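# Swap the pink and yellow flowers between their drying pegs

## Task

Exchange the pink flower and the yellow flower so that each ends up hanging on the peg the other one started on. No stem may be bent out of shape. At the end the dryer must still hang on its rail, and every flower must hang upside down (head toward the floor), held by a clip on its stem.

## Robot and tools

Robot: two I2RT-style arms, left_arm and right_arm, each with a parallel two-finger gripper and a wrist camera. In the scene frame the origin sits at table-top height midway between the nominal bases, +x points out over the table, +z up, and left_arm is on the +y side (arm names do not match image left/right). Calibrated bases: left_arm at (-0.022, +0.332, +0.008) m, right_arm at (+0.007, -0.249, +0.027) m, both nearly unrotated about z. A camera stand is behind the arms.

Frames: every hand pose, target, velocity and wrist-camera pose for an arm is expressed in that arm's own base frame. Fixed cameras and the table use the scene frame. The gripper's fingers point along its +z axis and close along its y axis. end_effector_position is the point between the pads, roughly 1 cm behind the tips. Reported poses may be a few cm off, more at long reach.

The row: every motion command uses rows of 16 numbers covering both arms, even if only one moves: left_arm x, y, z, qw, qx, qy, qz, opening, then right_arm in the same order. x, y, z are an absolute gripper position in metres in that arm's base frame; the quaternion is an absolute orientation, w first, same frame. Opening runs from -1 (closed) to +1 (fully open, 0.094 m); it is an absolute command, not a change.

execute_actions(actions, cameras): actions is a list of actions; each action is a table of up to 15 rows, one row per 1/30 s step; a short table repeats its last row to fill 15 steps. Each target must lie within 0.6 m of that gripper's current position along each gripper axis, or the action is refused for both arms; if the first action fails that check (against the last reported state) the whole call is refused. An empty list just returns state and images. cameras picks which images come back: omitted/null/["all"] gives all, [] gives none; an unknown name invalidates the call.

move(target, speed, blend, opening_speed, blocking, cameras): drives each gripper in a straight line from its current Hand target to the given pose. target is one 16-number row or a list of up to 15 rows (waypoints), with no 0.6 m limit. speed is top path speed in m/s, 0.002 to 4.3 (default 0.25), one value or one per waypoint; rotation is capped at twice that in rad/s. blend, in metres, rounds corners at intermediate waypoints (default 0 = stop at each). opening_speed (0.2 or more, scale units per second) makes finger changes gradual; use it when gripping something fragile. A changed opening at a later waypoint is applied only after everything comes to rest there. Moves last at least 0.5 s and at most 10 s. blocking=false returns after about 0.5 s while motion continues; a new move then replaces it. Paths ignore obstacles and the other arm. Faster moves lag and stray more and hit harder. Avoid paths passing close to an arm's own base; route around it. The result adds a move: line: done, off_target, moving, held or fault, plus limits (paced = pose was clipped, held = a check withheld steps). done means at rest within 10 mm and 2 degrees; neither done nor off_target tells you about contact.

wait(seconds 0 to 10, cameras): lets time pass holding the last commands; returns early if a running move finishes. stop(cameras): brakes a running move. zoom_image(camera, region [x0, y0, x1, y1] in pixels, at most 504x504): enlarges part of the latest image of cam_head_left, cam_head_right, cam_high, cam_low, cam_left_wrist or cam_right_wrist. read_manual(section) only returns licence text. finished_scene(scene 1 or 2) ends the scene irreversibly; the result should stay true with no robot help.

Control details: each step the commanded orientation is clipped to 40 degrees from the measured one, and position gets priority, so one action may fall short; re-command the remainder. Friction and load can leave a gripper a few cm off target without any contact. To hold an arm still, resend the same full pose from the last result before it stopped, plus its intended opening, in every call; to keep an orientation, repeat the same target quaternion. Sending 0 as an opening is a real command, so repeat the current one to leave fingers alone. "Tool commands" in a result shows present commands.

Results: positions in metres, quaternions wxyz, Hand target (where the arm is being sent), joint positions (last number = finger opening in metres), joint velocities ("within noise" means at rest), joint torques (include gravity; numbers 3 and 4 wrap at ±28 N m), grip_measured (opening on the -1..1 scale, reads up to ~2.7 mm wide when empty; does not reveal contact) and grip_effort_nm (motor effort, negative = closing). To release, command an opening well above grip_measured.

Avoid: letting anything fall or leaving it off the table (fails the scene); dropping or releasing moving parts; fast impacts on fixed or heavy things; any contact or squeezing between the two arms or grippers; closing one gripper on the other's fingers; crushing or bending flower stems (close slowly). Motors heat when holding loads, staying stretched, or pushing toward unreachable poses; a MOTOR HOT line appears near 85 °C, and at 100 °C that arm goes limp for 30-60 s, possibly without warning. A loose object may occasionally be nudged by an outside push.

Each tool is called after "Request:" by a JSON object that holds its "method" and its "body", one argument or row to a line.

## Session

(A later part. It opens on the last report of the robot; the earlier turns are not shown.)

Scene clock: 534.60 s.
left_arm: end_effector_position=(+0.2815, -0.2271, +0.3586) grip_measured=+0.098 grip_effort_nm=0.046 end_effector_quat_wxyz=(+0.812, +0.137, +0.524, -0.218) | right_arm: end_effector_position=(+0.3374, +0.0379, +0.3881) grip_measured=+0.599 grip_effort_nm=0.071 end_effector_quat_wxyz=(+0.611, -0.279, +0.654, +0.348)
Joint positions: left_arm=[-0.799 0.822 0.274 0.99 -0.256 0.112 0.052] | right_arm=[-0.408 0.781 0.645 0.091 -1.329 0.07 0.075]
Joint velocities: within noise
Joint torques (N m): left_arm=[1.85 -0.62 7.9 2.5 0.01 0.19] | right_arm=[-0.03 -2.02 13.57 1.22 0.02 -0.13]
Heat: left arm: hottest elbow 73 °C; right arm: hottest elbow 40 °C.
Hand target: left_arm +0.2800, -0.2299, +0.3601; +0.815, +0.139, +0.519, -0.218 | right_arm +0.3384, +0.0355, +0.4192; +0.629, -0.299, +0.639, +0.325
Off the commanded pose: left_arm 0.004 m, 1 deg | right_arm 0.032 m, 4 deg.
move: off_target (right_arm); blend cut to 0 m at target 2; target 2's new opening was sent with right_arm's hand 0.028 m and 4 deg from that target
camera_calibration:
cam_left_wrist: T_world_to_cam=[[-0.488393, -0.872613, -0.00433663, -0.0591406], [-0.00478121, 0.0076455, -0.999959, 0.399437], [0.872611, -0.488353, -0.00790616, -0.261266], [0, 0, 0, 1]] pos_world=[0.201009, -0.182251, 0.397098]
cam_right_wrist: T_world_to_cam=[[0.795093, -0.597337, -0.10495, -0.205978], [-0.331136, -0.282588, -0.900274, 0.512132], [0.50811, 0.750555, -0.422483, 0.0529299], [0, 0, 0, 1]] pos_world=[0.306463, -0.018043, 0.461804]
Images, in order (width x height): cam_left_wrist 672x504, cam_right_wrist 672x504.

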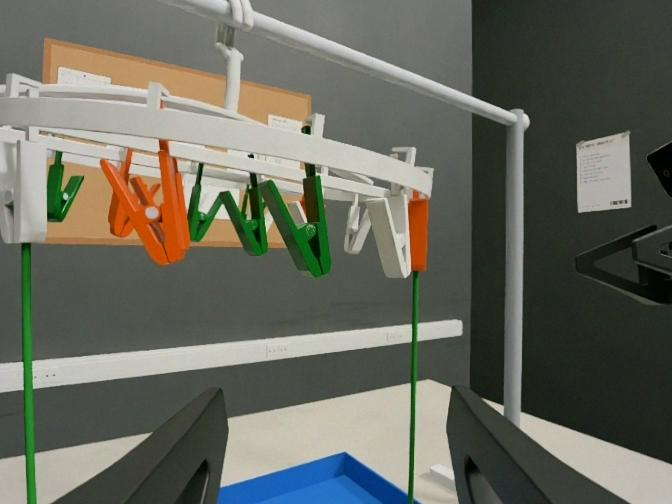

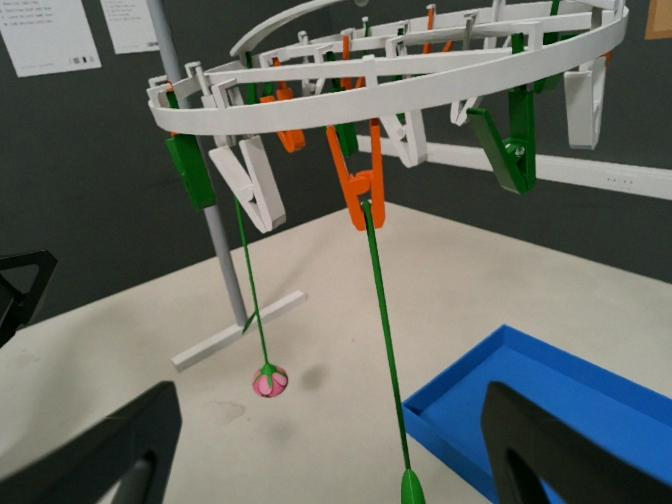

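Request:
{"method": "move", "body": {
  "target": [
    [0.376,-0.345,0.322,0.8146,0.1391,0.5190,-0.2183,0.1,0.402,0.096,0.452,0.6293,-0.2995,0.6401,0.3248,0.5]
  ],
  "cameras": ["cam_right_wrist","cam_left_wrist"],
  "speed": 0.1
}}

Request:
{"method": "zoom_image", "body": {
  "camera": "cam_left_wrist",
  "region": [200, 0, 500, 300]
}}

Scene clock: 544.57 s.
left_arm: end_effector_position=(+0.3722, -0.3343, +0.3047) grip_measured=+0.098 grip_effort_nm=0.051 end_effector_quat_wxyz=(+0.803, +0.146, +0.537, -0.212) | right_arm: end_effector_position=(+0.3955, +0.0927, +0.4231) grip_measured=+0.501 grip_effort_nm=-0.085 end_effector_quat_wxyz=(+0.615, -0.282, +0.655, +0.336)
Joint positions: left_arm=[-0.828 1.457 0.532 1.332 -0.281 0.125 0.052] | right_arm=[-0.151 0.894 0.791 0.067 -1.057 0.062 0.071]
Joint velocities: within noise
Joint torques (N m): left_arm=[1.79 -6.65 8.84 2.61 0.01 0.19] | right_arm=[1.2 -2.73 13.86 1.42 0.04 -0.12]
Heat: left arm: hottest elbow 69 °C; right arm: hottest elbow 44 °C.
Hand target: left_arm +0.3753, -0.3443, +0.3218; +0.814, +0.139, +0.519, -0.218 | right_arm +0.4002, +0.0957, +0.4513; +0.629, -0.299, +0.640, +0.325
Off the commanded pose: left_arm 0.021 m, 3 deg | right_arm 0.030 m, 3 deg.
move: off_target (left_arm, right_arm)
camera_calibration:
cam_left_wrist: T_world_to_cam=[[-0.488624, -0.872342, -0.0163316, -0.104891], [-0.0307942, 0.0359493, -0.998879, 0.365631], [0.871951, -0.487573, -0.0444287, -0.381652], [0, 0, 0, 1]] pos_world=[0.292789, -0.290729, 0.346552]
cam_right_wrist: T_world_to_cam=[[0.787006, -0.611171, -0.0842146, -0.220071], [-0.324492, -0.293966, -0.899049, 0.576311], [0.524716, 0.734883, -0.429673, -0.00506191], [0, 0, 0, 1]] pos_world=[0.362862, 0.0386346, 0.497423]
Images, in order (width x height): cam_left_wrist 672x504, cam_right_wrist 672x504.

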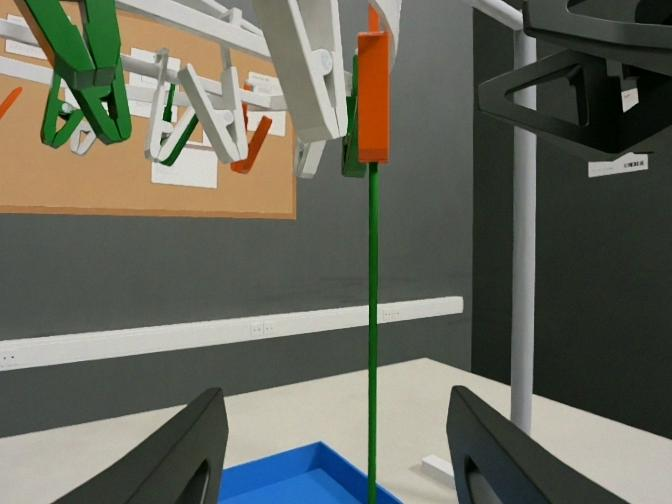

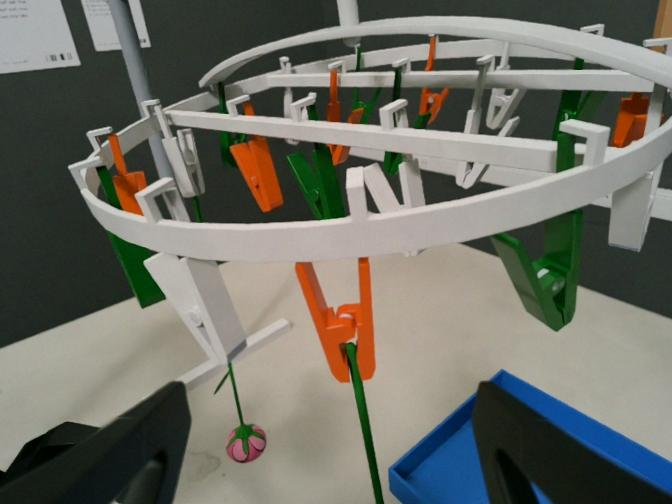

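Scaled by 1.680 from the camera's 672x504 image, which has a finer 960x720 frame.

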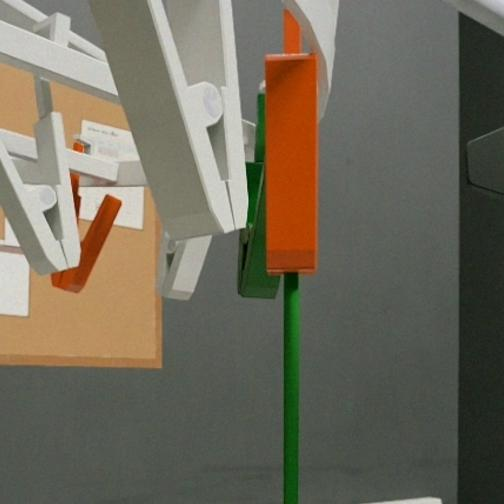

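Request:
{"method": "move", "body": {
  "target": [
    [0.4187,-0.389,0.330,0.8146,0.1391,0.5190,-0.2183,0.1,0.4515,0.158,0.439,0.6293,-0.2995,0.6401,0.3248,0.5]
  ],
  "cameras": ["cam_right_wrist","cam_left_wrist"],
  "speed": 0.08
}}

Request:
{"method": "zoom_image", "body": {
  "camera": "cam_left_wrist",
  "region": [240, 0, 540, 300]
}}

Scene clock: 561.97 s.
left_arm: end_effector_position=(+0.4116, -0.3772, +0.3198) grip_measured=+0.098 grip_effort_nm=0.046 end_effector_quat_wxyz=(+0.810, +0.139, +0.527, -0.216) | right_arm: end_effector_position=(+0.4428, +0.1529, +0.4058) grip_measured=+0.501 grip_effort_nm=-0.071 end_effector_quat_wxyz=(+0.606, -0.281, +0.664, +0.336)
Joint positions: left_arm=[-0.828 1.572 0.705 1.303 -0.281 0.126 0.052] | right_arm=[0.049 1.036 0.842 0.133 -0.857 0.059 0.071]
Joint velocities: within noise
Joint torques (N m): left_arm=[2.26 -8.53 9.21 1.39 0.2 0.15] | right_arm=[1.2 -5.48 13.75 2.41 0.03 -0.12]
Heat: left arm: hottest elbow 66 °C; right arm: hottest elbow 49 °C.
Hand target: left_arm +0.4181, -0.3884, +0.3298; +0.815, +0.139, +0.519, -0.218 | right_arm +0.4492, +0.1573, +0.4384; +0.629, -0.299, +0.640, +0.325
Off the commanded pose: left_arm 0.017 m, 1 deg | right_arm 0.035 m, 4 deg.
move: off_target (left_arm, right_arm)
camera_calibration:
cam_left_wrist: T_world_to_cam=[[-0.488122, -0.872739, -0.00792504, -0.125837], [-0.0105195, 0.0149627, -0.999833, 0.367514], [0.872712, -0.487957, -0.0164844, -0.445579], [0, 0, 0, 1]] pos_world=[0.331305, -0.332746, 0.35911]
cam_right_wrist: T_world_to_cam=[[0.78515, -0.611832, -0.0959244, -0.216296], [-0.34463, -0.302953, -0.88851, 0.599817], [0.514558, 0.730672, -0.44872, -0.0686414], [0, 0, 0, 1]] pos_world=[0.41186, 0.0995341, 0.481394]
Images, in order (width x height): cam_left_wrist 672x504, cam_right_wrist 672x504.

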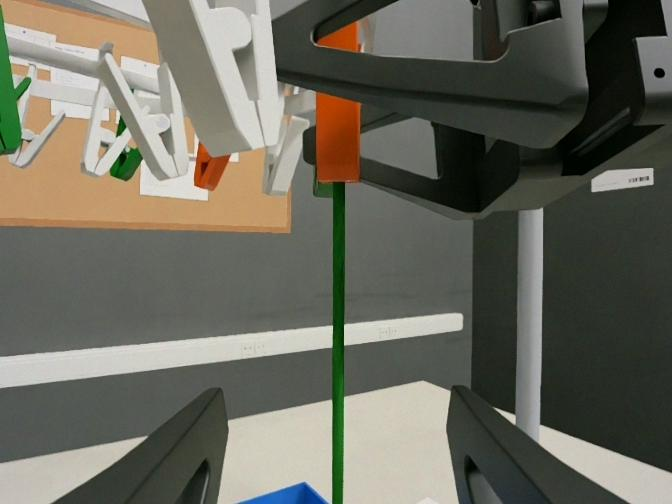

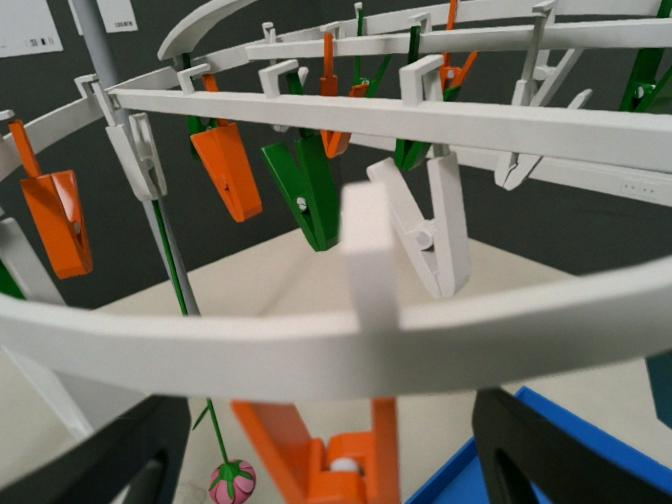

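Scaled by 1.680 from the camera's 672x504 image, which has a finer 960x720 frame.

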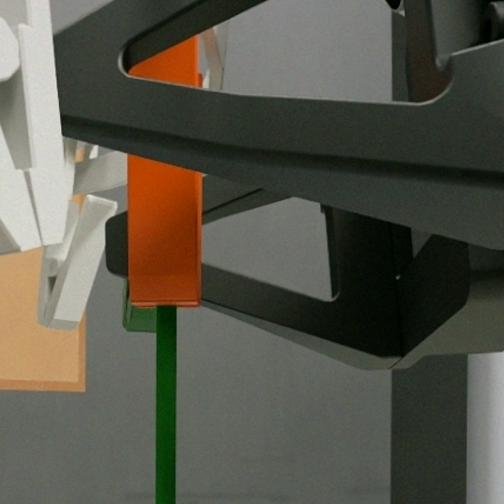

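Request:
{"method": "move", "body": {
  "target": [
    [0.4576,-0.411,0.325,0.8146,0.1391,0.5190,-0.2183,0.1,0.444,0.150,0.452,0.6293,-0.2995,0.6401,0.3248,0.5]
  ],
  "cameras": ["cam_right_wrist","cam_left_wrist"],
  "speed": 0.06
}}

Request:
{"method": "zoom_image", "body": {
  "camera": "cam_left_wrist",
  "region": [200, 0, 500, 300]
}}

Scene clock: 572.23 s.
left_arm: end_effector_position=(+0.4447, -0.4053, +0.3151) grip_measured=+0.098 grip_effort_nm=0.051 end_effector_quat_wxyz=(+0.810, +0.146, +0.525, -0.216) | right_arm: end_effector_position=(+0.4388, +0.1539, +0.4165) grip_measured=+0.501 grip_effort_nm=-0.090 end_effector_quat_wxyz=(+0.606, -0.288, +0.659, +0.340)
Joint positions: left_arm=[-0.811 1.672 0.822 1.282 -0.254 0.126 0.052] | right_arm=[0.047 1.025 0.859 0.112 -0.874 0.058 0.071]
Joint velocities: within noise
Joint torques (N m): left_arm=[3.31 -9.99 9.36 1.35 0.17 -0.01] | right_arm=[-0.26 -6.59 13.78 1.5 -0.12 -0.13]
Heat: left arm: hottest elbow 64 °C; right arm: hottest elbow 51 °C.
Hand target: left_arm +0.4570, -0.4102, +0.3249; +0.815, +0.139, +0.519, -0.218 | right_arm +0.4420, +0.1497, +0.4514; +0.629, -0.299, +0.640, +0.324
Off the commanded pose: left_arm 0.017 m, 1 deg | right_arm 0.036 m, 4 deg.
move: off_target (left_arm, right_arm)
camera_calibration:
cam_left_wrist: T_world_to_cam=[[-0.495134, -0.868589, -0.0198655, -0.12571], [-0.00468547, 0.0255342, -0.999663, 0.365196], [0.868804, -0.494874, -0.0167126, -0.489227], [0, 0, 0, 1]] pos_world=[0.36451, -0.360621, 0.3544]
cam_right_wrist: T_world_to_cam=[[0.795362, -0.599371, -0.0902951, -0.22018], [-0.33292, -0.307492, -0.891411, 0.605018], [0.506521, 0.739056, -0.44411, -0.0622236], [0, 0, 0, 1]] pos_world=[0.408063, 0.100056, 0.491805]
Images, in order (width x height): cam_left_wrist 672x504, cam_right_wrist 672x504.

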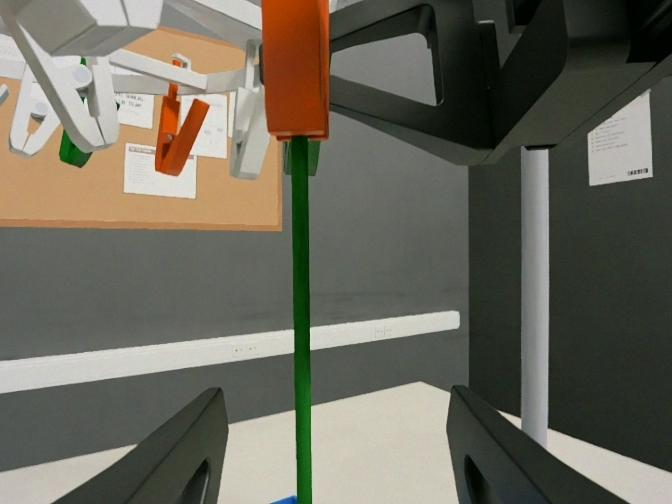

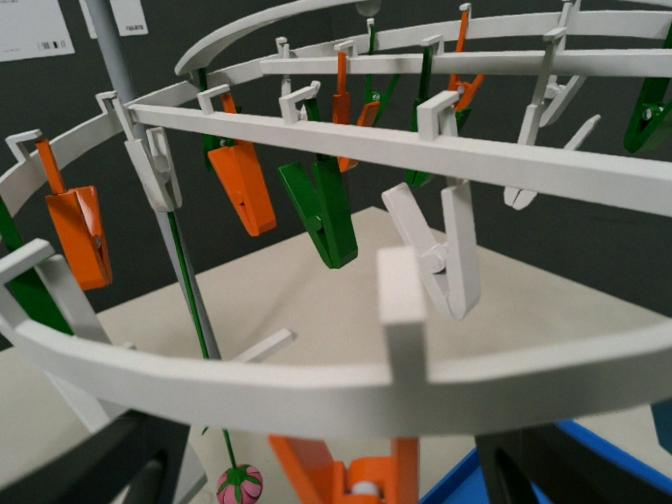

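Scaled by 1.680 from the camera's 672x504 image, which has a finer 960x720 frame.

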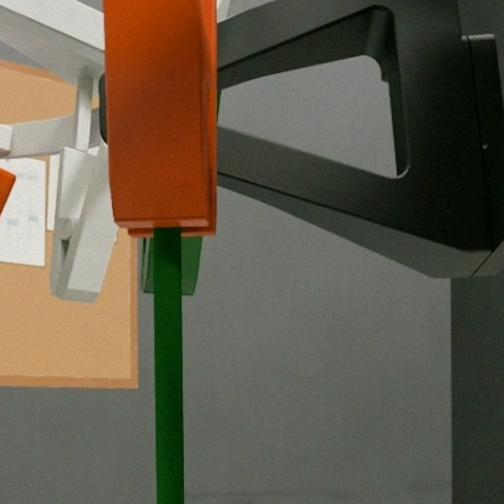

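Request:
{"method": "move", "body": {
  "target": [
    [0.470,-0.403,0.325,0.8146,0.1391,0.5190,-0.2183,0.1,0.4505,0.1445,0.453,0.6293,-0.2995,0.6401,0.3248,0.3]
  ],
  "cameras": ["cam_right_wrist","cam_left_wrist"],
  "speed": 0.06
}}

Request:
{"method": "zoom_image", "body": {
  "camera": "cam_left_wrist",
  "region": [200, 0, 500, 300]
}}

Scene clock: 580.23 s.
left_arm: end_effector_position=(+0.4574, -0.3970, +0.3157) grip_measured=+0.098 grip_effort_nm=0.051 end_effector_quat_wxyz=(+0.811, +0.147, +0.525, -0.214) | right_arm: end_effector_position=(+0.4401, +0.1481, +0.4242) grip_measured=+0.302 grip_effort_nm=-0.081 end_effector_quat_wxyz=(+0.611, -0.290, +0.655, +0.338)
Joint positions: left_arm=[-0.778 1.676 0.831 1.275 -0.226 0.117 0.052] | right_arm=[0.03 1.026 0.874 0.112 -0.892 0.057 0.061]
Joint velocities: within noise
Joint torques (N m): left_arm=[3.14 -10.05 9.43 1.29 0.21 -0.07] | right_arm=[-0.21 -5.07 13.79 1.68 -0.12 -0.11]
Heat: left arm: hottest elbow 62 °C; right arm: hottest elbow 51 °C.
Hand target: left_arm +0.4692, -0.4024, +0.3249; +0.815, +0.139, +0.519, -0.218 | right_arm +0.4488, +0.1441, +0.4523; +0.629, -0.299, +0.640, +0.325
Off the commanded pose: left_arm 0.017 m, 1 deg | right_arm 0.031 m, 3 deg.
move: off_target (left_arm, right_arm)
camera_calibration:
cam_left_wrist: T_world_to_cam=[[-0.491904, -0.870323, -0.0238314, -0.113072], [-0.00202457, 0.0285153, -0.999591, 0.365671], [0.870647, -0.491655, -0.0157888, -0.496059], [0, 0, 0, 1]] pos_world=[0.377012, -0.352726, 0.354994]
cam_right_wrist: T_world_to_cam=[[0.796521, -0.59929, -0.0800408, -0.228902], [-0.320845, -0.306758, -0.896079, 0.607069], [0.512458, 0.739426, -0.436618, -0.0610083], [0, 0, 0, 1]] pos_world=[0.408364, 0.0941556, 0.499023]
Images, in order (width x height): cam_left_wrist 672x504, cam_right_wrist 672x504.

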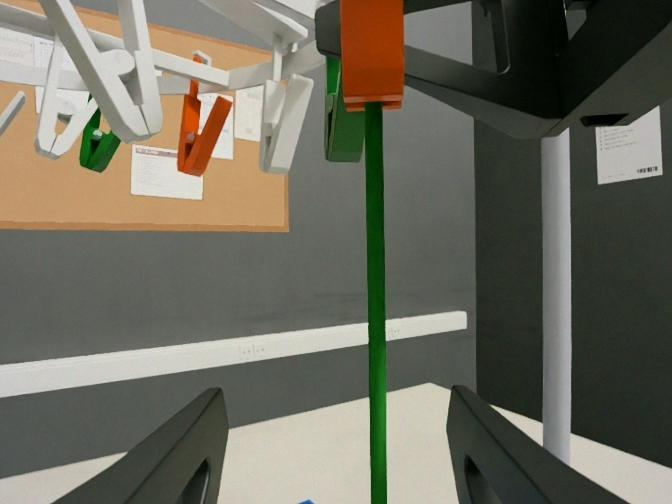

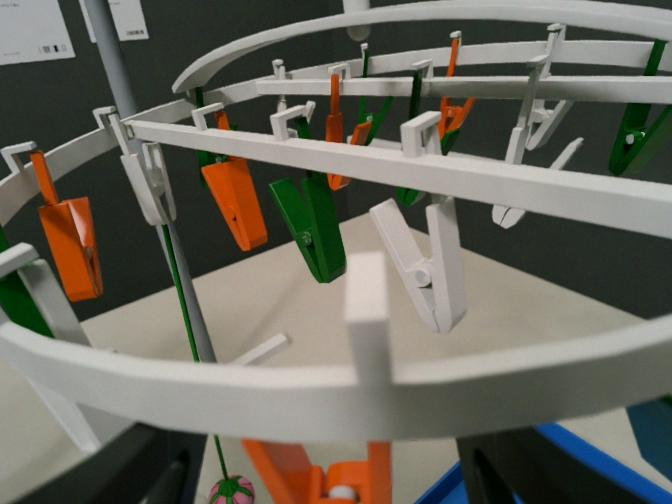

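Scaled by 1.680 from the camera's 672x504 image, which has a finer 960x720 frame.

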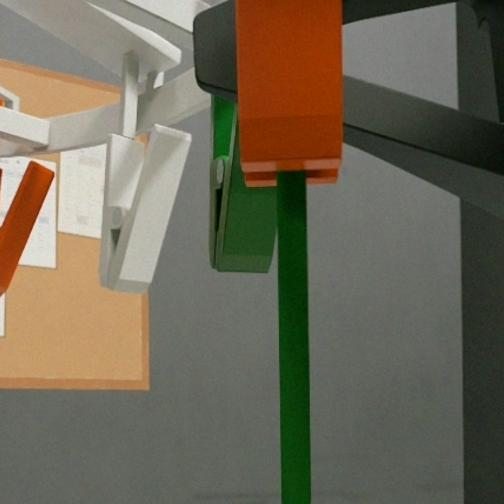

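Request:
{"method": "move", "body": {
  "target": [
    [0.4665,-0.4097,0.325,0.8146,0.1391,0.5190,-0.2183,0.1,0.4505,0.1445,0.453,0.6293,-0.2995,0.6401,0.3248,0.3]
  ],
  "cameras": ["cam_left_wrist"],
  "speed": 0.06
}}

Scene clock: 584.47 s.
left_arm: end_effector_position=(+0.4598, -0.3973, +0.3160) grip_measured=+0.098 grip_effort_nm=0.046 end_effector_quat_wxyz=(+0.812, +0.143, +0.525, -0.212) | right_arm: end_effector_position=(+0.4404, +0.1479, +0.4239) grip_measured=+0.302 grip_effort_nm=-0.081 end_effector_quat_wxyz=(+0.611, -0.289, +0.655, +0.338)
Joint positions: left_arm=[-0.778 1.681 0.838 1.275 -0.234 0.116 0.052] | right_arm=[0.029 1.026 0.874 0.112 -0.892 0.057 0.061]
Joint velocities: within noise
Joint torques (N m): left_arm=[2.02 -10.11 9.43 1.37 0.03 0.02] | right_arm=[-0.21 -5.13 13.82 1.68 -0.11 -0.12]
Heat: left arm: hottest elbow 62 °C; right arm: hottest elbow 52 °C.
Hand target: left_arm +0.4657, -0.4092, +0.3250; +0.815, +0.139, +0.519, -0.218 | right_arm +0.4487, +0.1441, +0.4524; +0.629, -0.299, +0.640, +0.324
Off the commanded pose: left_arm 0.017 m, 1 deg | right_arm 0.031 m, 3 deg.
move: off_target (left_arm, right_arm)
camera_calibration:
cam_left_wrist: T_world_to_cam=[[-0.485585, -0.873977, -0.0192507, -0.117976], [-0.00369313, 0.0240719, -0.999703, 0.3649], [0.874182, -0.48537, -0.0149167, -0.497665], [0, 0, 0, 1]] pos_world=[0.37911, -0.353444, 0.355097]
Images, in order (width x height): cam_left_wrist 672x504.

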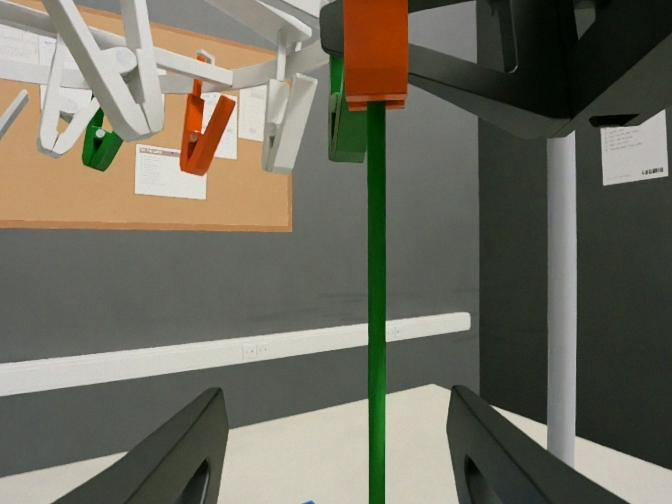

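Request:
{"method": "move", "body": {
  "target": [
    [0.4625,-0.4165,0.325,0.8146,0.1391,0.5190,-0.2183,0.1,0.4505,0.1445,0.453,0.6293,-0.2995,0.6401,0.3248,0.3]
  ],
  "cameras": ["cam_left_wrist"],
  "speed": 0.06
}}

Scene clock: 587.27 s.
left_arm: end_effector_position=(+0.4568, -0.4029, +0.3157) grip_measured=+0.098 grip_effort_nm=0.051 end_effector_quat_wxyz=(+0.811, +0.141, +0.526, -0.214) | right_arm: end_effector_position=(+0.4404, +0.1479, +0.4239) grip_measured=+0.302 grip_effort_nm=-0.076 end_effector_quat_wxyz=(+0.611, -0.289, +0.655, +0.338)
Joint positions: left_arm=[-0.792 1.686 0.844 1.275 -0.249 0.116 0.052] | right_arm=[0.029 1.026 0.874 0.112 -0.892 0.057 0.061]
Joint velocities: within noise
Joint torques (N m): left_arm=[2.08 -10.23 9.51 1.37 -0.01 0.1] | right_arm=[0.03 -5.01 13.9 1.66 -0.1 -0.12]
Heat: left arm: hottest elbow 62 °C; right arm: hottest elbow 52 °C.
Hand target: left_arm +0.4617, -0.4159, +0.3248; +0.815, +0.139, +0.519, -0.218 | right_arm +0.4486, +0.1441, +0.4524; +0.629, -0.299, +0.640, +0.324
Off the commanded pose: left_arm 0.017 m, 1 deg | right_arm 0.031 m, 3 deg.
move: off_target (left_arm, right_arm)
camera_calibration:
cam_left_wrist: T_world_to_cam=[[-0.486198, -0.873752, -0.0129529, -0.125899], [-0.00729553, 0.018881, -0.999795, 0.36435], [0.873818, -0.486004, -0.0155544, -0.497656], [0, 0, 0, 1]] pos_world=[0.376307, -0.358747, 0.354904]
Images, in order (width x height): cam_left_wrist 672x504.

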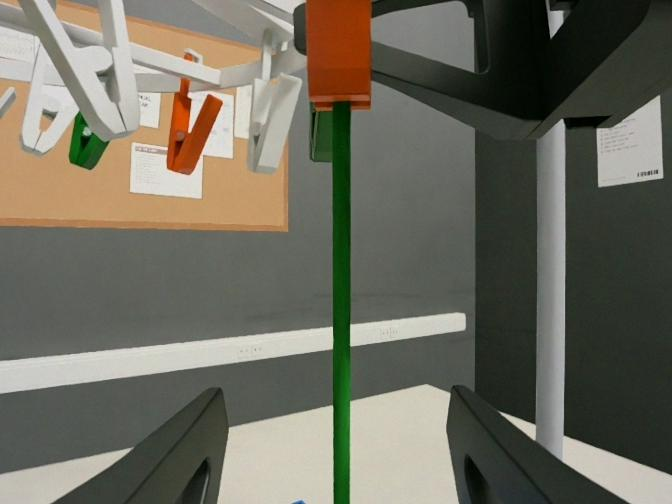

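Request:
{"method": "move", "body": {
  "target": [
    [0.4625,-0.4165,0.325,0.8146,0.1391,0.5190,-0.2183,-0.96,0.4505,0.1445,0.453,0.6293,-0.2995,0.6401,0.3248,0.3]
  ],
  "cameras": ["cam_left_wrist"],
  "opening_speed": 0.8
}}

Request:
{"method": "move", "body": {
  "target": [
    [0.4625,-0.4165,0.325,0.8146,0.1391,0.5190,-0.2183,-0.96,0.4505,0.1445,0.453,0.6293,-0.2995,0.6401,0.3248,-0.8]
  ],
  "cameras": ["cam_left_wrist","cam_right_wrist"],
  "opening_speed": 0.5
}}

Request:
{"method": "zoom_image", "body": {
  "camera": "cam_left_wrist",
  "region": [240, 0, 440, 150]
}}

Scene clock: 592.47 s.
left_arm: end_effector_position=(+0.4568, -0.4031, +0.3161) grip_measured=-0.957 grip_effort_nm=-0.120 end_effector_quat_wxyz=(+0.811, +0.140, +0.526, -0.214) | right_arm: end_effector_position=(+0.4405, +0.1479, +0.4237) grip_measured=+0.302 grip_effort_nm=-0.081 end_effector_quat_wxyz=(+0.610, -0.289, +0.655, +0.338)
Joint positions: left_arm=[-0.793 1.686 0.845 1.275 -0.249 0.116 0.002] | right_arm=[0.029 1.027 0.874 0.112 -0.892 0.057 0.061]
Joint velocities: within noise
Joint torques (N m): left_arm=[1.85 -10.23 9.4 1.37 0.01 0.1] | right_arm=[-0.15 -5.13 13.83 1.63 -0.11 -0.12]
Heat: left arm: hottest elbow 61 °C; right arm: hottest elbow 53 °C.
Hand target: left_arm +0.4617, -0.4160, +0.3250; +0.815, +0.139, +0.519, -0.218 | right_arm +0.4488, +0.1441, +0.4523; +0.629, -0.299, +0.640, +0.325
Off the commanded pose: left_arm 0.017 m, 1 deg | right_arm 0.031 m, 3 deg.
move: off_target (left_arm, right_arm)
camera_calibration:
cam_left_wrist: T_world_to_cam=[[-0.486191, -0.873763, -0.0125357, -0.126224], [-0.00688894, 0.0181774, -0.999811, 0.364253], [0.873825, -0.486013, -0.014857, -0.498003], [0, 0, 0, 1]] pos_world=[0.376308, -0.358947, 0.355203]
Images, in order (width x height): cam_left_wrist 672x504.

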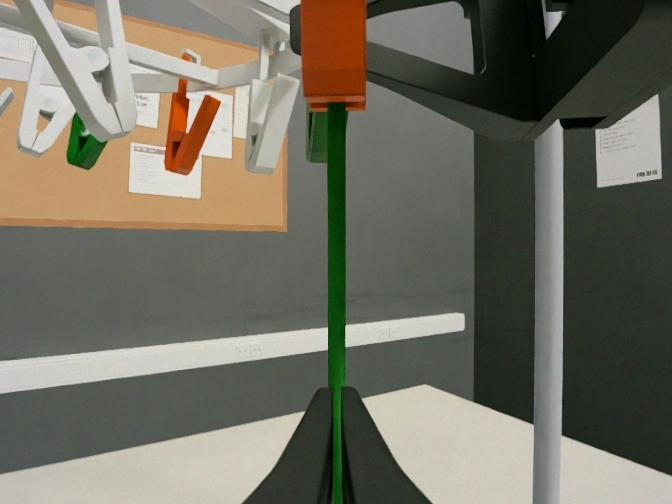

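Scene clock: 594.87 s.
left_arm: end_effector_position=(+0.4569, -0.4032, +0.3159) grip_measured=-0.958 grip_effort_nm=-0.120 end_effector_quat_wxyz=(+0.811, +0.140, +0.526, -0.214) | right_arm: end_effector_position=(+0.4405, +0.1480, +0.4237) grip_measured=-0.574 grip_effort_nm=-1.033 end_effector_quat_wxyz=(+0.611, -0.290, +0.655, +0.338)
Joint positions: left_arm=[-0.793 1.686 0.845 1.275 -0.249 0.116 0.002] | right_arm=[0.029 1.027 0.874 0.112 -0.892 0.056 0.02]
Joint velocities: within noise
Joint torques (N m): left_arm=[1.9 -10.17 9.42 1.36 0.01 0.1] | right_arm=[-0.32 -5.19 13.82 1.65 -0.11 -0.12]
Heat: left arm: hottest elbow 60 °C; right arm: hottest elbow 53 °C.
Hand target: left_arm +0.4617, -0.4160, +0.3249; +0.815, +0.139, +0.519, -0.218 | right_arm +0.4487, +0.1441, +0.4524; +0.629, -0.299, +0.640, +0.325
Off the commanded pose: left_arm 0.017 m, 1 deg | right_arm 0.031 m, 3 deg.
move: off_target (left_arm, right_arm)
camera_calibration:
cam_left_wrist: T_world_to_cam=[[-0.486194, -0.873759, -0.0126514, -0.126221], [-0.00709423, 0.0184239, -0.999805, 0.36432], [0.873822, -0.48601, -0.0151563, -0.498031], [0, 0, 0, 1]] pos_world=[0.376407, -0.359047, 0.355104]
cam_right_wrist: T_world_to_cam=[[0.796569, -0.599369, -0.0789636, -0.229722], [-0.320411, -0.307804, -0.895876, 0.606627], [0.512655, 0.738928, -0.437231, -0.0610639], [0, 0, 0, 1]] pos_world=[0.408664, 0.0941556, 0.498624]
Images, in order (width x height): cam_left_wrist 672x504, cam_right_wrist 672x504.

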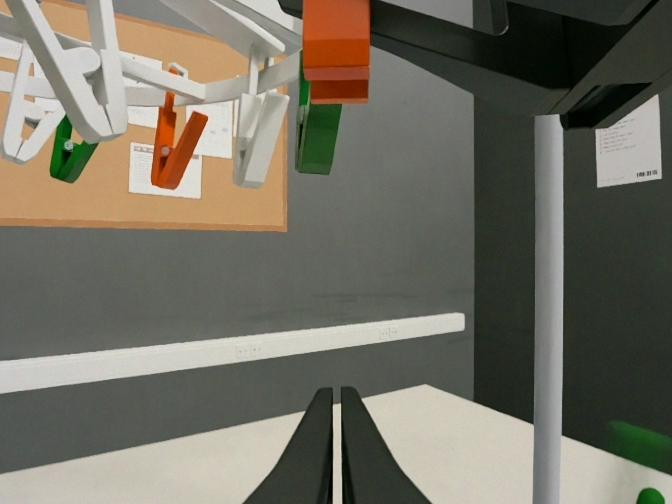

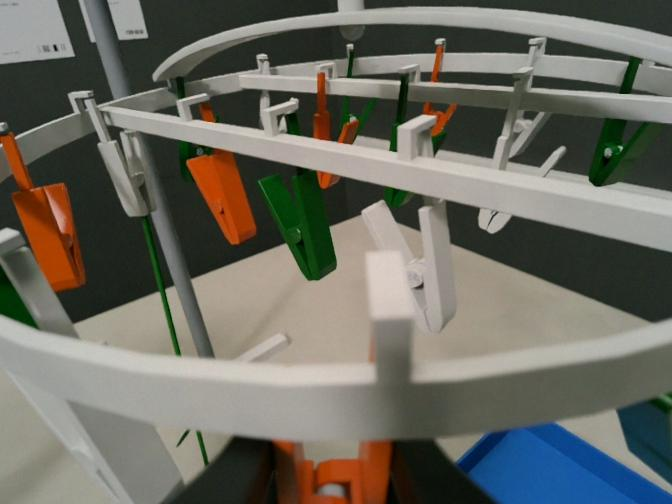

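Scaled by 2.520 from the camera's 672x504 image, which has a finer 960x720 frame.

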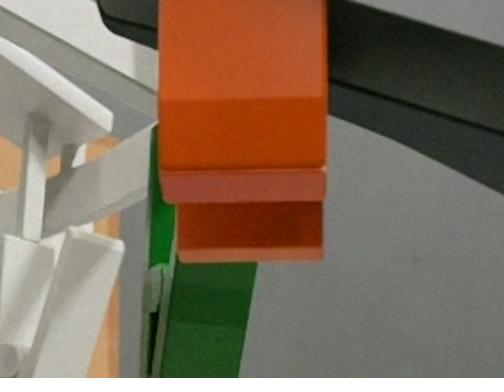

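Request:
{"method": "execute_actions", "body": {
  "actions": []
}}

Scene clock: 596.33 s.
left_arm: end_effector_position=(+0.4569, -0.4032, +0.3159) grip_measured=-0.958 grip_effort_nm=-0.115 end_effector_quat_wxyz=(+0.811, +0.140, +0.526, -0.214) | right_arm: end_effector_position=(+0.4405, +0.1480, +0.4237) grip_measured=-0.574 grip_effort_nm=-1.033 end_effector_quat_wxyz=(+0.611, -0.290, +0.655, +0.338)
Joint positions: left_arm=[-0.793 1.686 0.845 1.275 -0.249 0.116 0.002] | right_arm=[0.029 1.027 0.874 0.112 -0.892 0.056 0.02]
Joint velocities: within noise
Joint torques (N m): left_arm=[1.85 -10.17 9.4 1.37 0.01 0.1] | right_arm=[-0.21 -5.19 13.85 1.63 -0.1 -0.11]
Heat: left arm: hottest elbow 60 °C; right arm: hottest elbow 53 °C.
Hand target: left_arm +0.4617, -0.4160, +0.3249; +0.815, +0.139, +0.519, -0.218 | right_arm +0.4487, +0.1441, +0.4524; +0.629, -0.299, +0.640, +0.325
Tool commands: left_gripper/opening=-0.96 right_gripper/opening=-0.8
Off the commanded pose: left_arm 0.017 m, 1 deg | right_arm 0.031 m, 3 deg.
camera_calibration:
cam_left_wrist: T_world_to_cam=[[-0.486194, -0.873759, -0.0126514, -0.126221], [-0.00709423, 0.0184239, -0.999805, 0.36432], [0.873822, -0.48601, -0.0151563, -0.498031], [0, 0, 0, 1]] pos_world=[0.376407, -0.359047, 0.355104]
cam_right_wrist: T_world_to_cam=[[0.796569, -0.599369, -0.0789636, -0.229722], [-0.320411, -0.307804, -0.895876, 0.606627], [0.512655, 0.738928, -0.437231, -0.0610639], [0, 0, 0, 1]] pos_world=[0.408664, 0.0941556, 0.498624]

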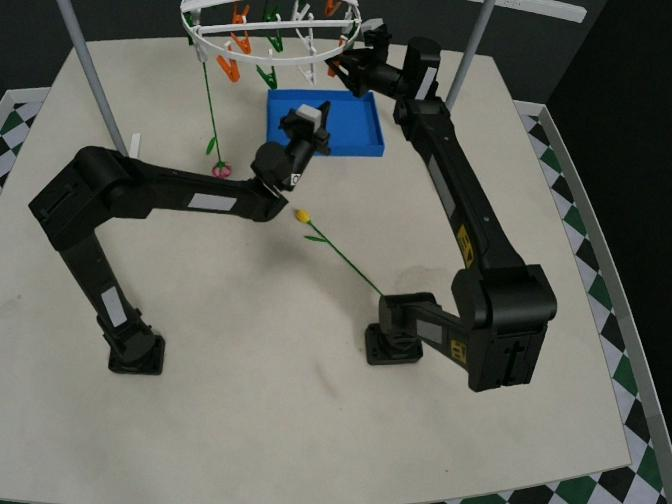

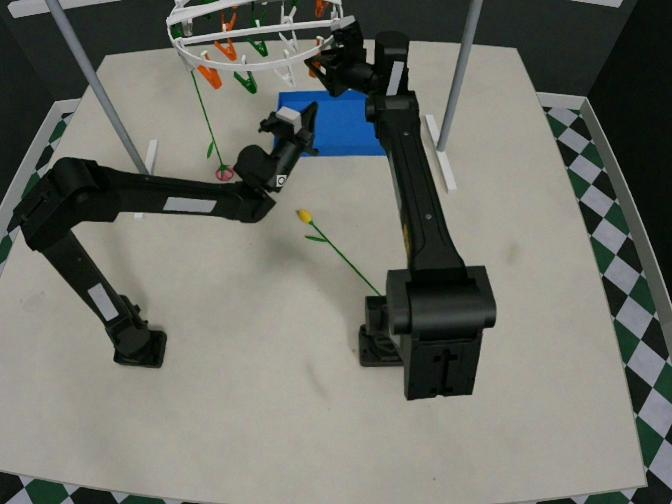

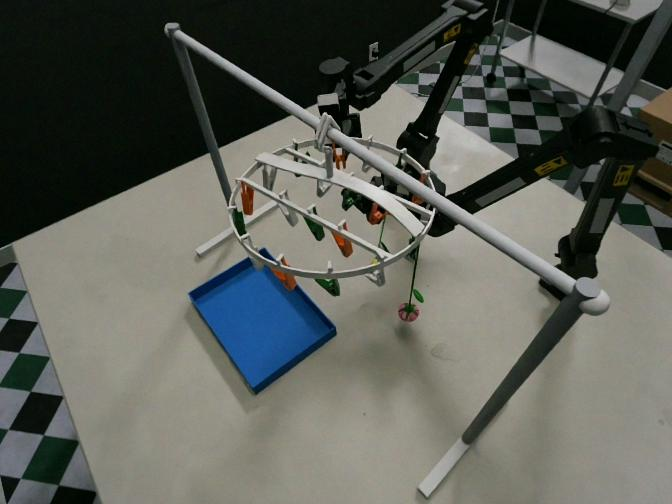

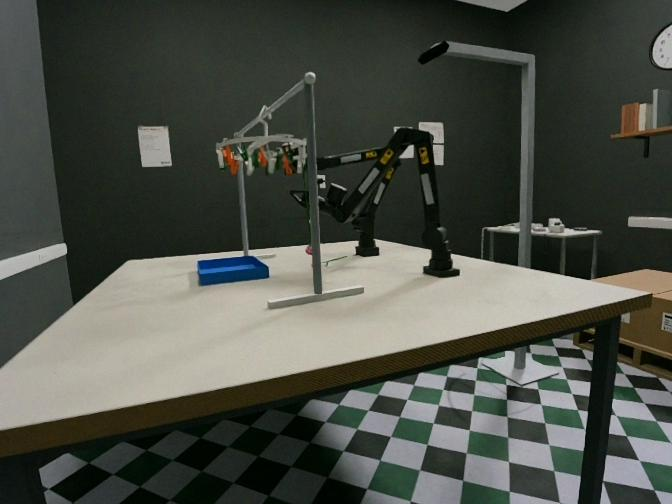

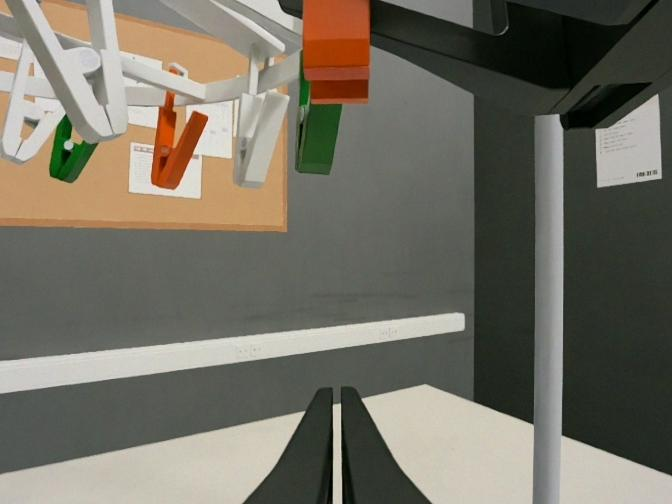

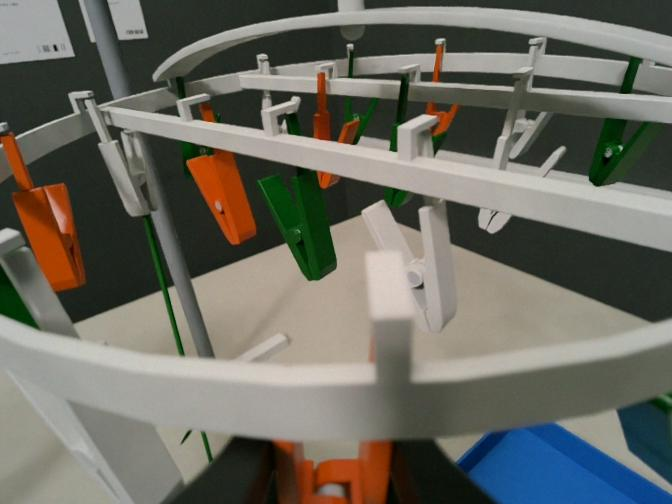

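Request:
{"method": "move", "body": {
  "target": [
    [0.4625,-0.4165,0.325,0.8146,0.1391,0.5190,-0.2183,-0.96,0.4505,0.1445,0.453,0.6293,-0.2995,0.6401,0.3248,0.2],
    [0.35,-0.35,0.32,0.8146,0.1391,0.5190,-0.2183,0.1,0.38,0.055,0.45,0.6293,-0.2995,0.6401,0.3248,0.4]
  ],
  "cameras": ["cam_right_wrist"],
  "speed": 0.12,
  "opening_speed": 0.6
}}

Request:
{"method": "move", "body": {
  "target": [
    [0.30,-0.35,0.32,0.2,0.55,0.79,-0.1,0.1,0.30,-0.10,0.40,0.6,-0.05,0.8,0.05,0.4],
    [0.29,-0.46,0.28,0.0,0.743,0.669,0.0,0.1,0.1716,-0.3626,0.2525,0.002,-0.189,0.981,-0.052,0.4]
  ],
  "cameras": ["cam_left_wrist","cam_head_left"],
  "speed": 0.3
}}

Scene clock: 623.70 s.
left_arm: end_effector_position=(+0.3561, -0.3508, +0.3086) grip_measured=+0.098 grip_effort_nm=0.051 end_effector_quat_wxyz=(+0.807, +0.143, +0.531, -0.214) | right_arm: end_effector_position=(+0.3816, +0.0581, +0.4571) grip_measured=+0.399 grip_effort_nm=0.071 end_effector_quat_wxyz=(+0.631, -0.303, +0.635, +0.326)
Joint positions: left_arm=[-0.893 1.467 0.542 1.356 -0.339 0.156 0.052] | right_arm=[-0.282 0.878 0.848 0.054 -1.204 0.055 0.066]
Joint velocities: within noise
Joint torques (N m): left_arm=[1.85 -9 5.72 2.5 0.03 0.17] | right_arm=[-0.21 -3.84 8.14 1.26 -0.08 -0.06]
Heat: left arm: hottest elbow 57 °C; right arm: hottest elbow 55 °C.
Hand target: left_arm +0.3501, -0.3500, +0.3198; +0.815, +0.139, +0.519, -0.218 | right_arm +0.3801, +0.0551, +0.4502; +0.629, -0.299, +0.640, +0.325
Off the commanded pose: left_arm 0.013 m, 2 deg | right_arm 0.008 m, 1 deg.
move: off_target (left_arm); target 2's new opening was sent with left_arm's hand 0.013 m and 2 deg from that target
camera_calibration:
cam_right_wrist: T_world_to_cam=[[0.800222, -0.59925, -0.0233165, -0.260979], [-0.261279, -0.313381, -0.912976, 0.575599], [0.539794, 0.736676, -0.407346, 0.0262449], [0, 0, 0, 1]] pos_world=[0.345066, 0.00465609, 0.530114]
Images, in order (width x height): cam_right_wrist 672x504.

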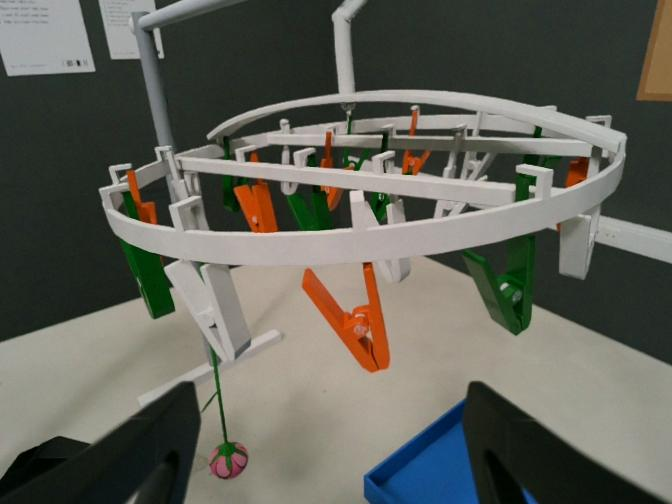

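Scene clock: 629.57 s.
left_arm: end_effector_position=(+0.2862, -0.4478, +0.2680) grip_measured=+0.098 grip_effort_nm=0.046 end_effector_quat_wxyz=(-0.013, +0.737, +0.676, +0.001) | right_arm: end_effector_position=(+0.1667, -0.3434, +0.2339) grip_measured=+0.399 grip_effort_nm=0.066 end_effector_quat_wxyz=(-0.004, -0.186, +0.982, -0.026)
Joint positions: left_arm=[-1 1.752 1.818 -1.663 0.003 0.657 0.052] | right_arm=[-1.108 1.309 1.224 -1.439 0.022 -1.481 0.066]
Joint velocities: within noise
Joint torques (N m): left_arm=[2.02 -12.98 11.62 0.03 -0.01 0.19] | right_arm=[-0.03 -9.35 12.27 0.73 0.01 -0.13]
Heat: left arm: hottest elbow 59 °C; right arm: hottest elbow 54 °C.
Hand target: left_arm +0.2895, -0.4595, +0.2798; +0.000, +0.743, +0.669, +0.000 | right_arm +0.1710, -0.3615, +0.2526; +0.002, -0.189, +0.981, -0.052
Off the commanded pose: left_arm 0.018 m, 2 deg | right_arm 0.027 m, 3 deg.
move: off_target (left_arm, right_arm)
camera_calibration:
cam_left_wrist: T_world_to_cam=[[-0.994917, 0.099826, 0.0132475, 0.325846], [0.0955206, 0.89388, 0.438012, 0.293362], [0.0318833, 0.43705, -0.898872, 0.519827], [0, 0, 0, 1]] pos_world=[0.279594, -0.521949, 0.334445]
Images, in order (width x height): cam_head_left 672x504, cam_left_wrist 672x504.

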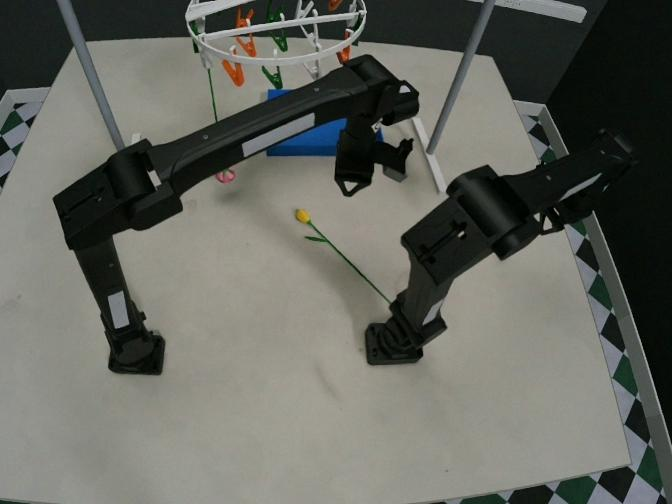

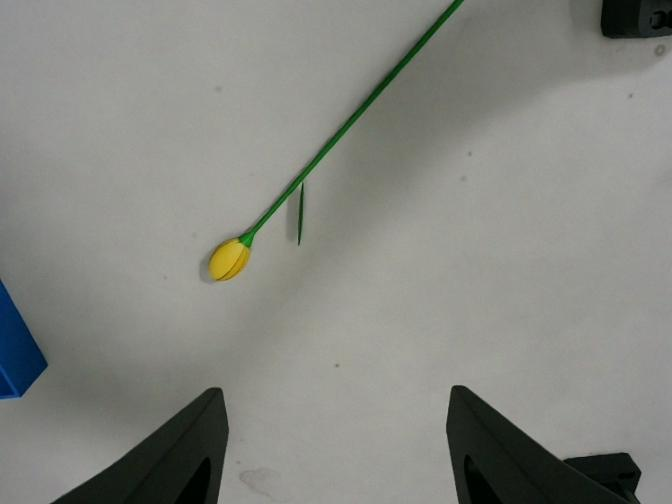

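Request:
{"method": "move", "body": {
  "target": [
    [0.249,-0.485,0.16,0,0.9367,0.3502,0,0.1,0.02,-0.42,0.28,0.0,0.04,0.999,0.0,0.4]
  ],
  "cameras": ["cam_left_wrist","cam_head_left"],
  "speed": 0.2
}}

Scene clock: 643.47 s.
left_arm: end_effector_position=(+0.2510, -0.4790, +0.1675) grip_measured=+0.098 grip_effort_nm=0.051 end_effector_quat_wxyz=(+0.001, +0.933, +0.360, +0.000) | right_arm: end_effector_position=(+0.0216, -0.4052, +0.2658) grip_measured=+0.399 grip_effort_nm=0.066 end_effector_quat_wxyz=(-0.002, +0.028, +0.999, +0.014)
Joint positions: left_arm=[-1.087 1.775 1.585 -1.379 0.001 1.319 0.052] | right_arm=[-1.516 1.417 1.413 -1.596 0.002 -1.459 0.066]
Joint velocities: within noise
Joint torques (N m): left_arm=[1.96 -13.22 7.87 0.85 0.05 0.19] | right_arm=[-0.09 -10.7 12.18 -0.08 -0.18 0.19]
Heat: left arm: hottest elbow 63 °C; right arm: hottest elbow 53 °C.
Hand target: left_arm +0.2489, -0.4848, +0.1601; +0.000, +0.937, +0.350, +0.000 | right_arm +0.0199, -0.4193, +0.2799; +0.000, +0.040, +0.999, -0.001
Off the commanded pose: left_arm 0.010 m, 1 deg | right_arm 0.021 m, 2 deg.
move: off_target (right_arm)
camera_calibration:
cam_left_wrist: T_world_to_cam=[[-0.660827, 0.750508, -0.00681678, 0.526414], [0.679432, 0.602054, 0.419407, 0.0854182], [0.318872, 0.272524, -0.907773, 0.294968], [0, 0, 0, 1]] pos_world=[0.195775, -0.52689, 0.235527]
Images, in order (width x height): cam_head_left 672x504, cam_left_wrist 672x504.

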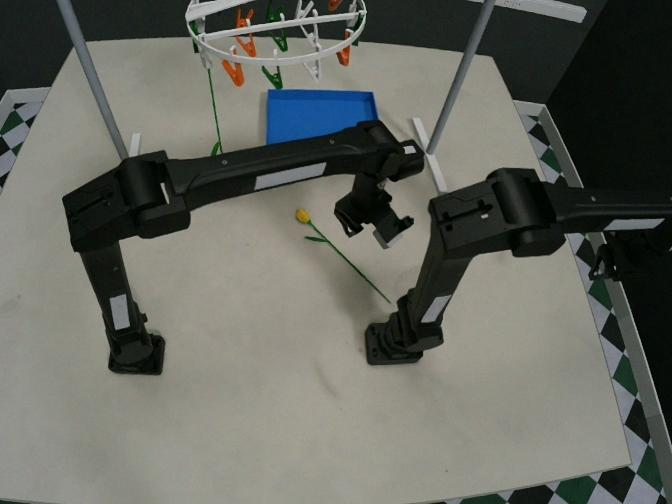

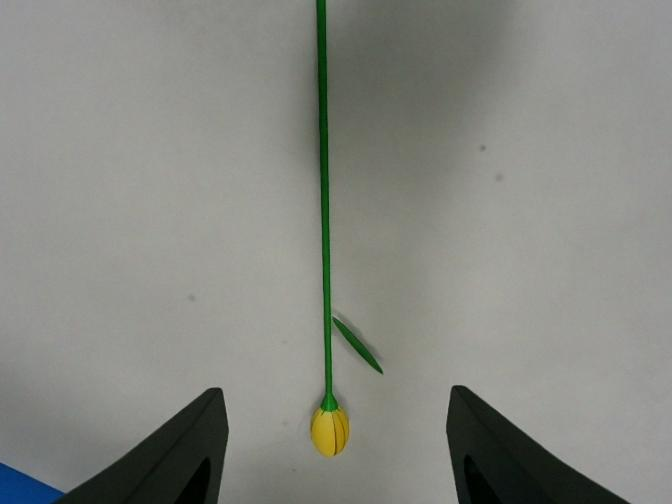

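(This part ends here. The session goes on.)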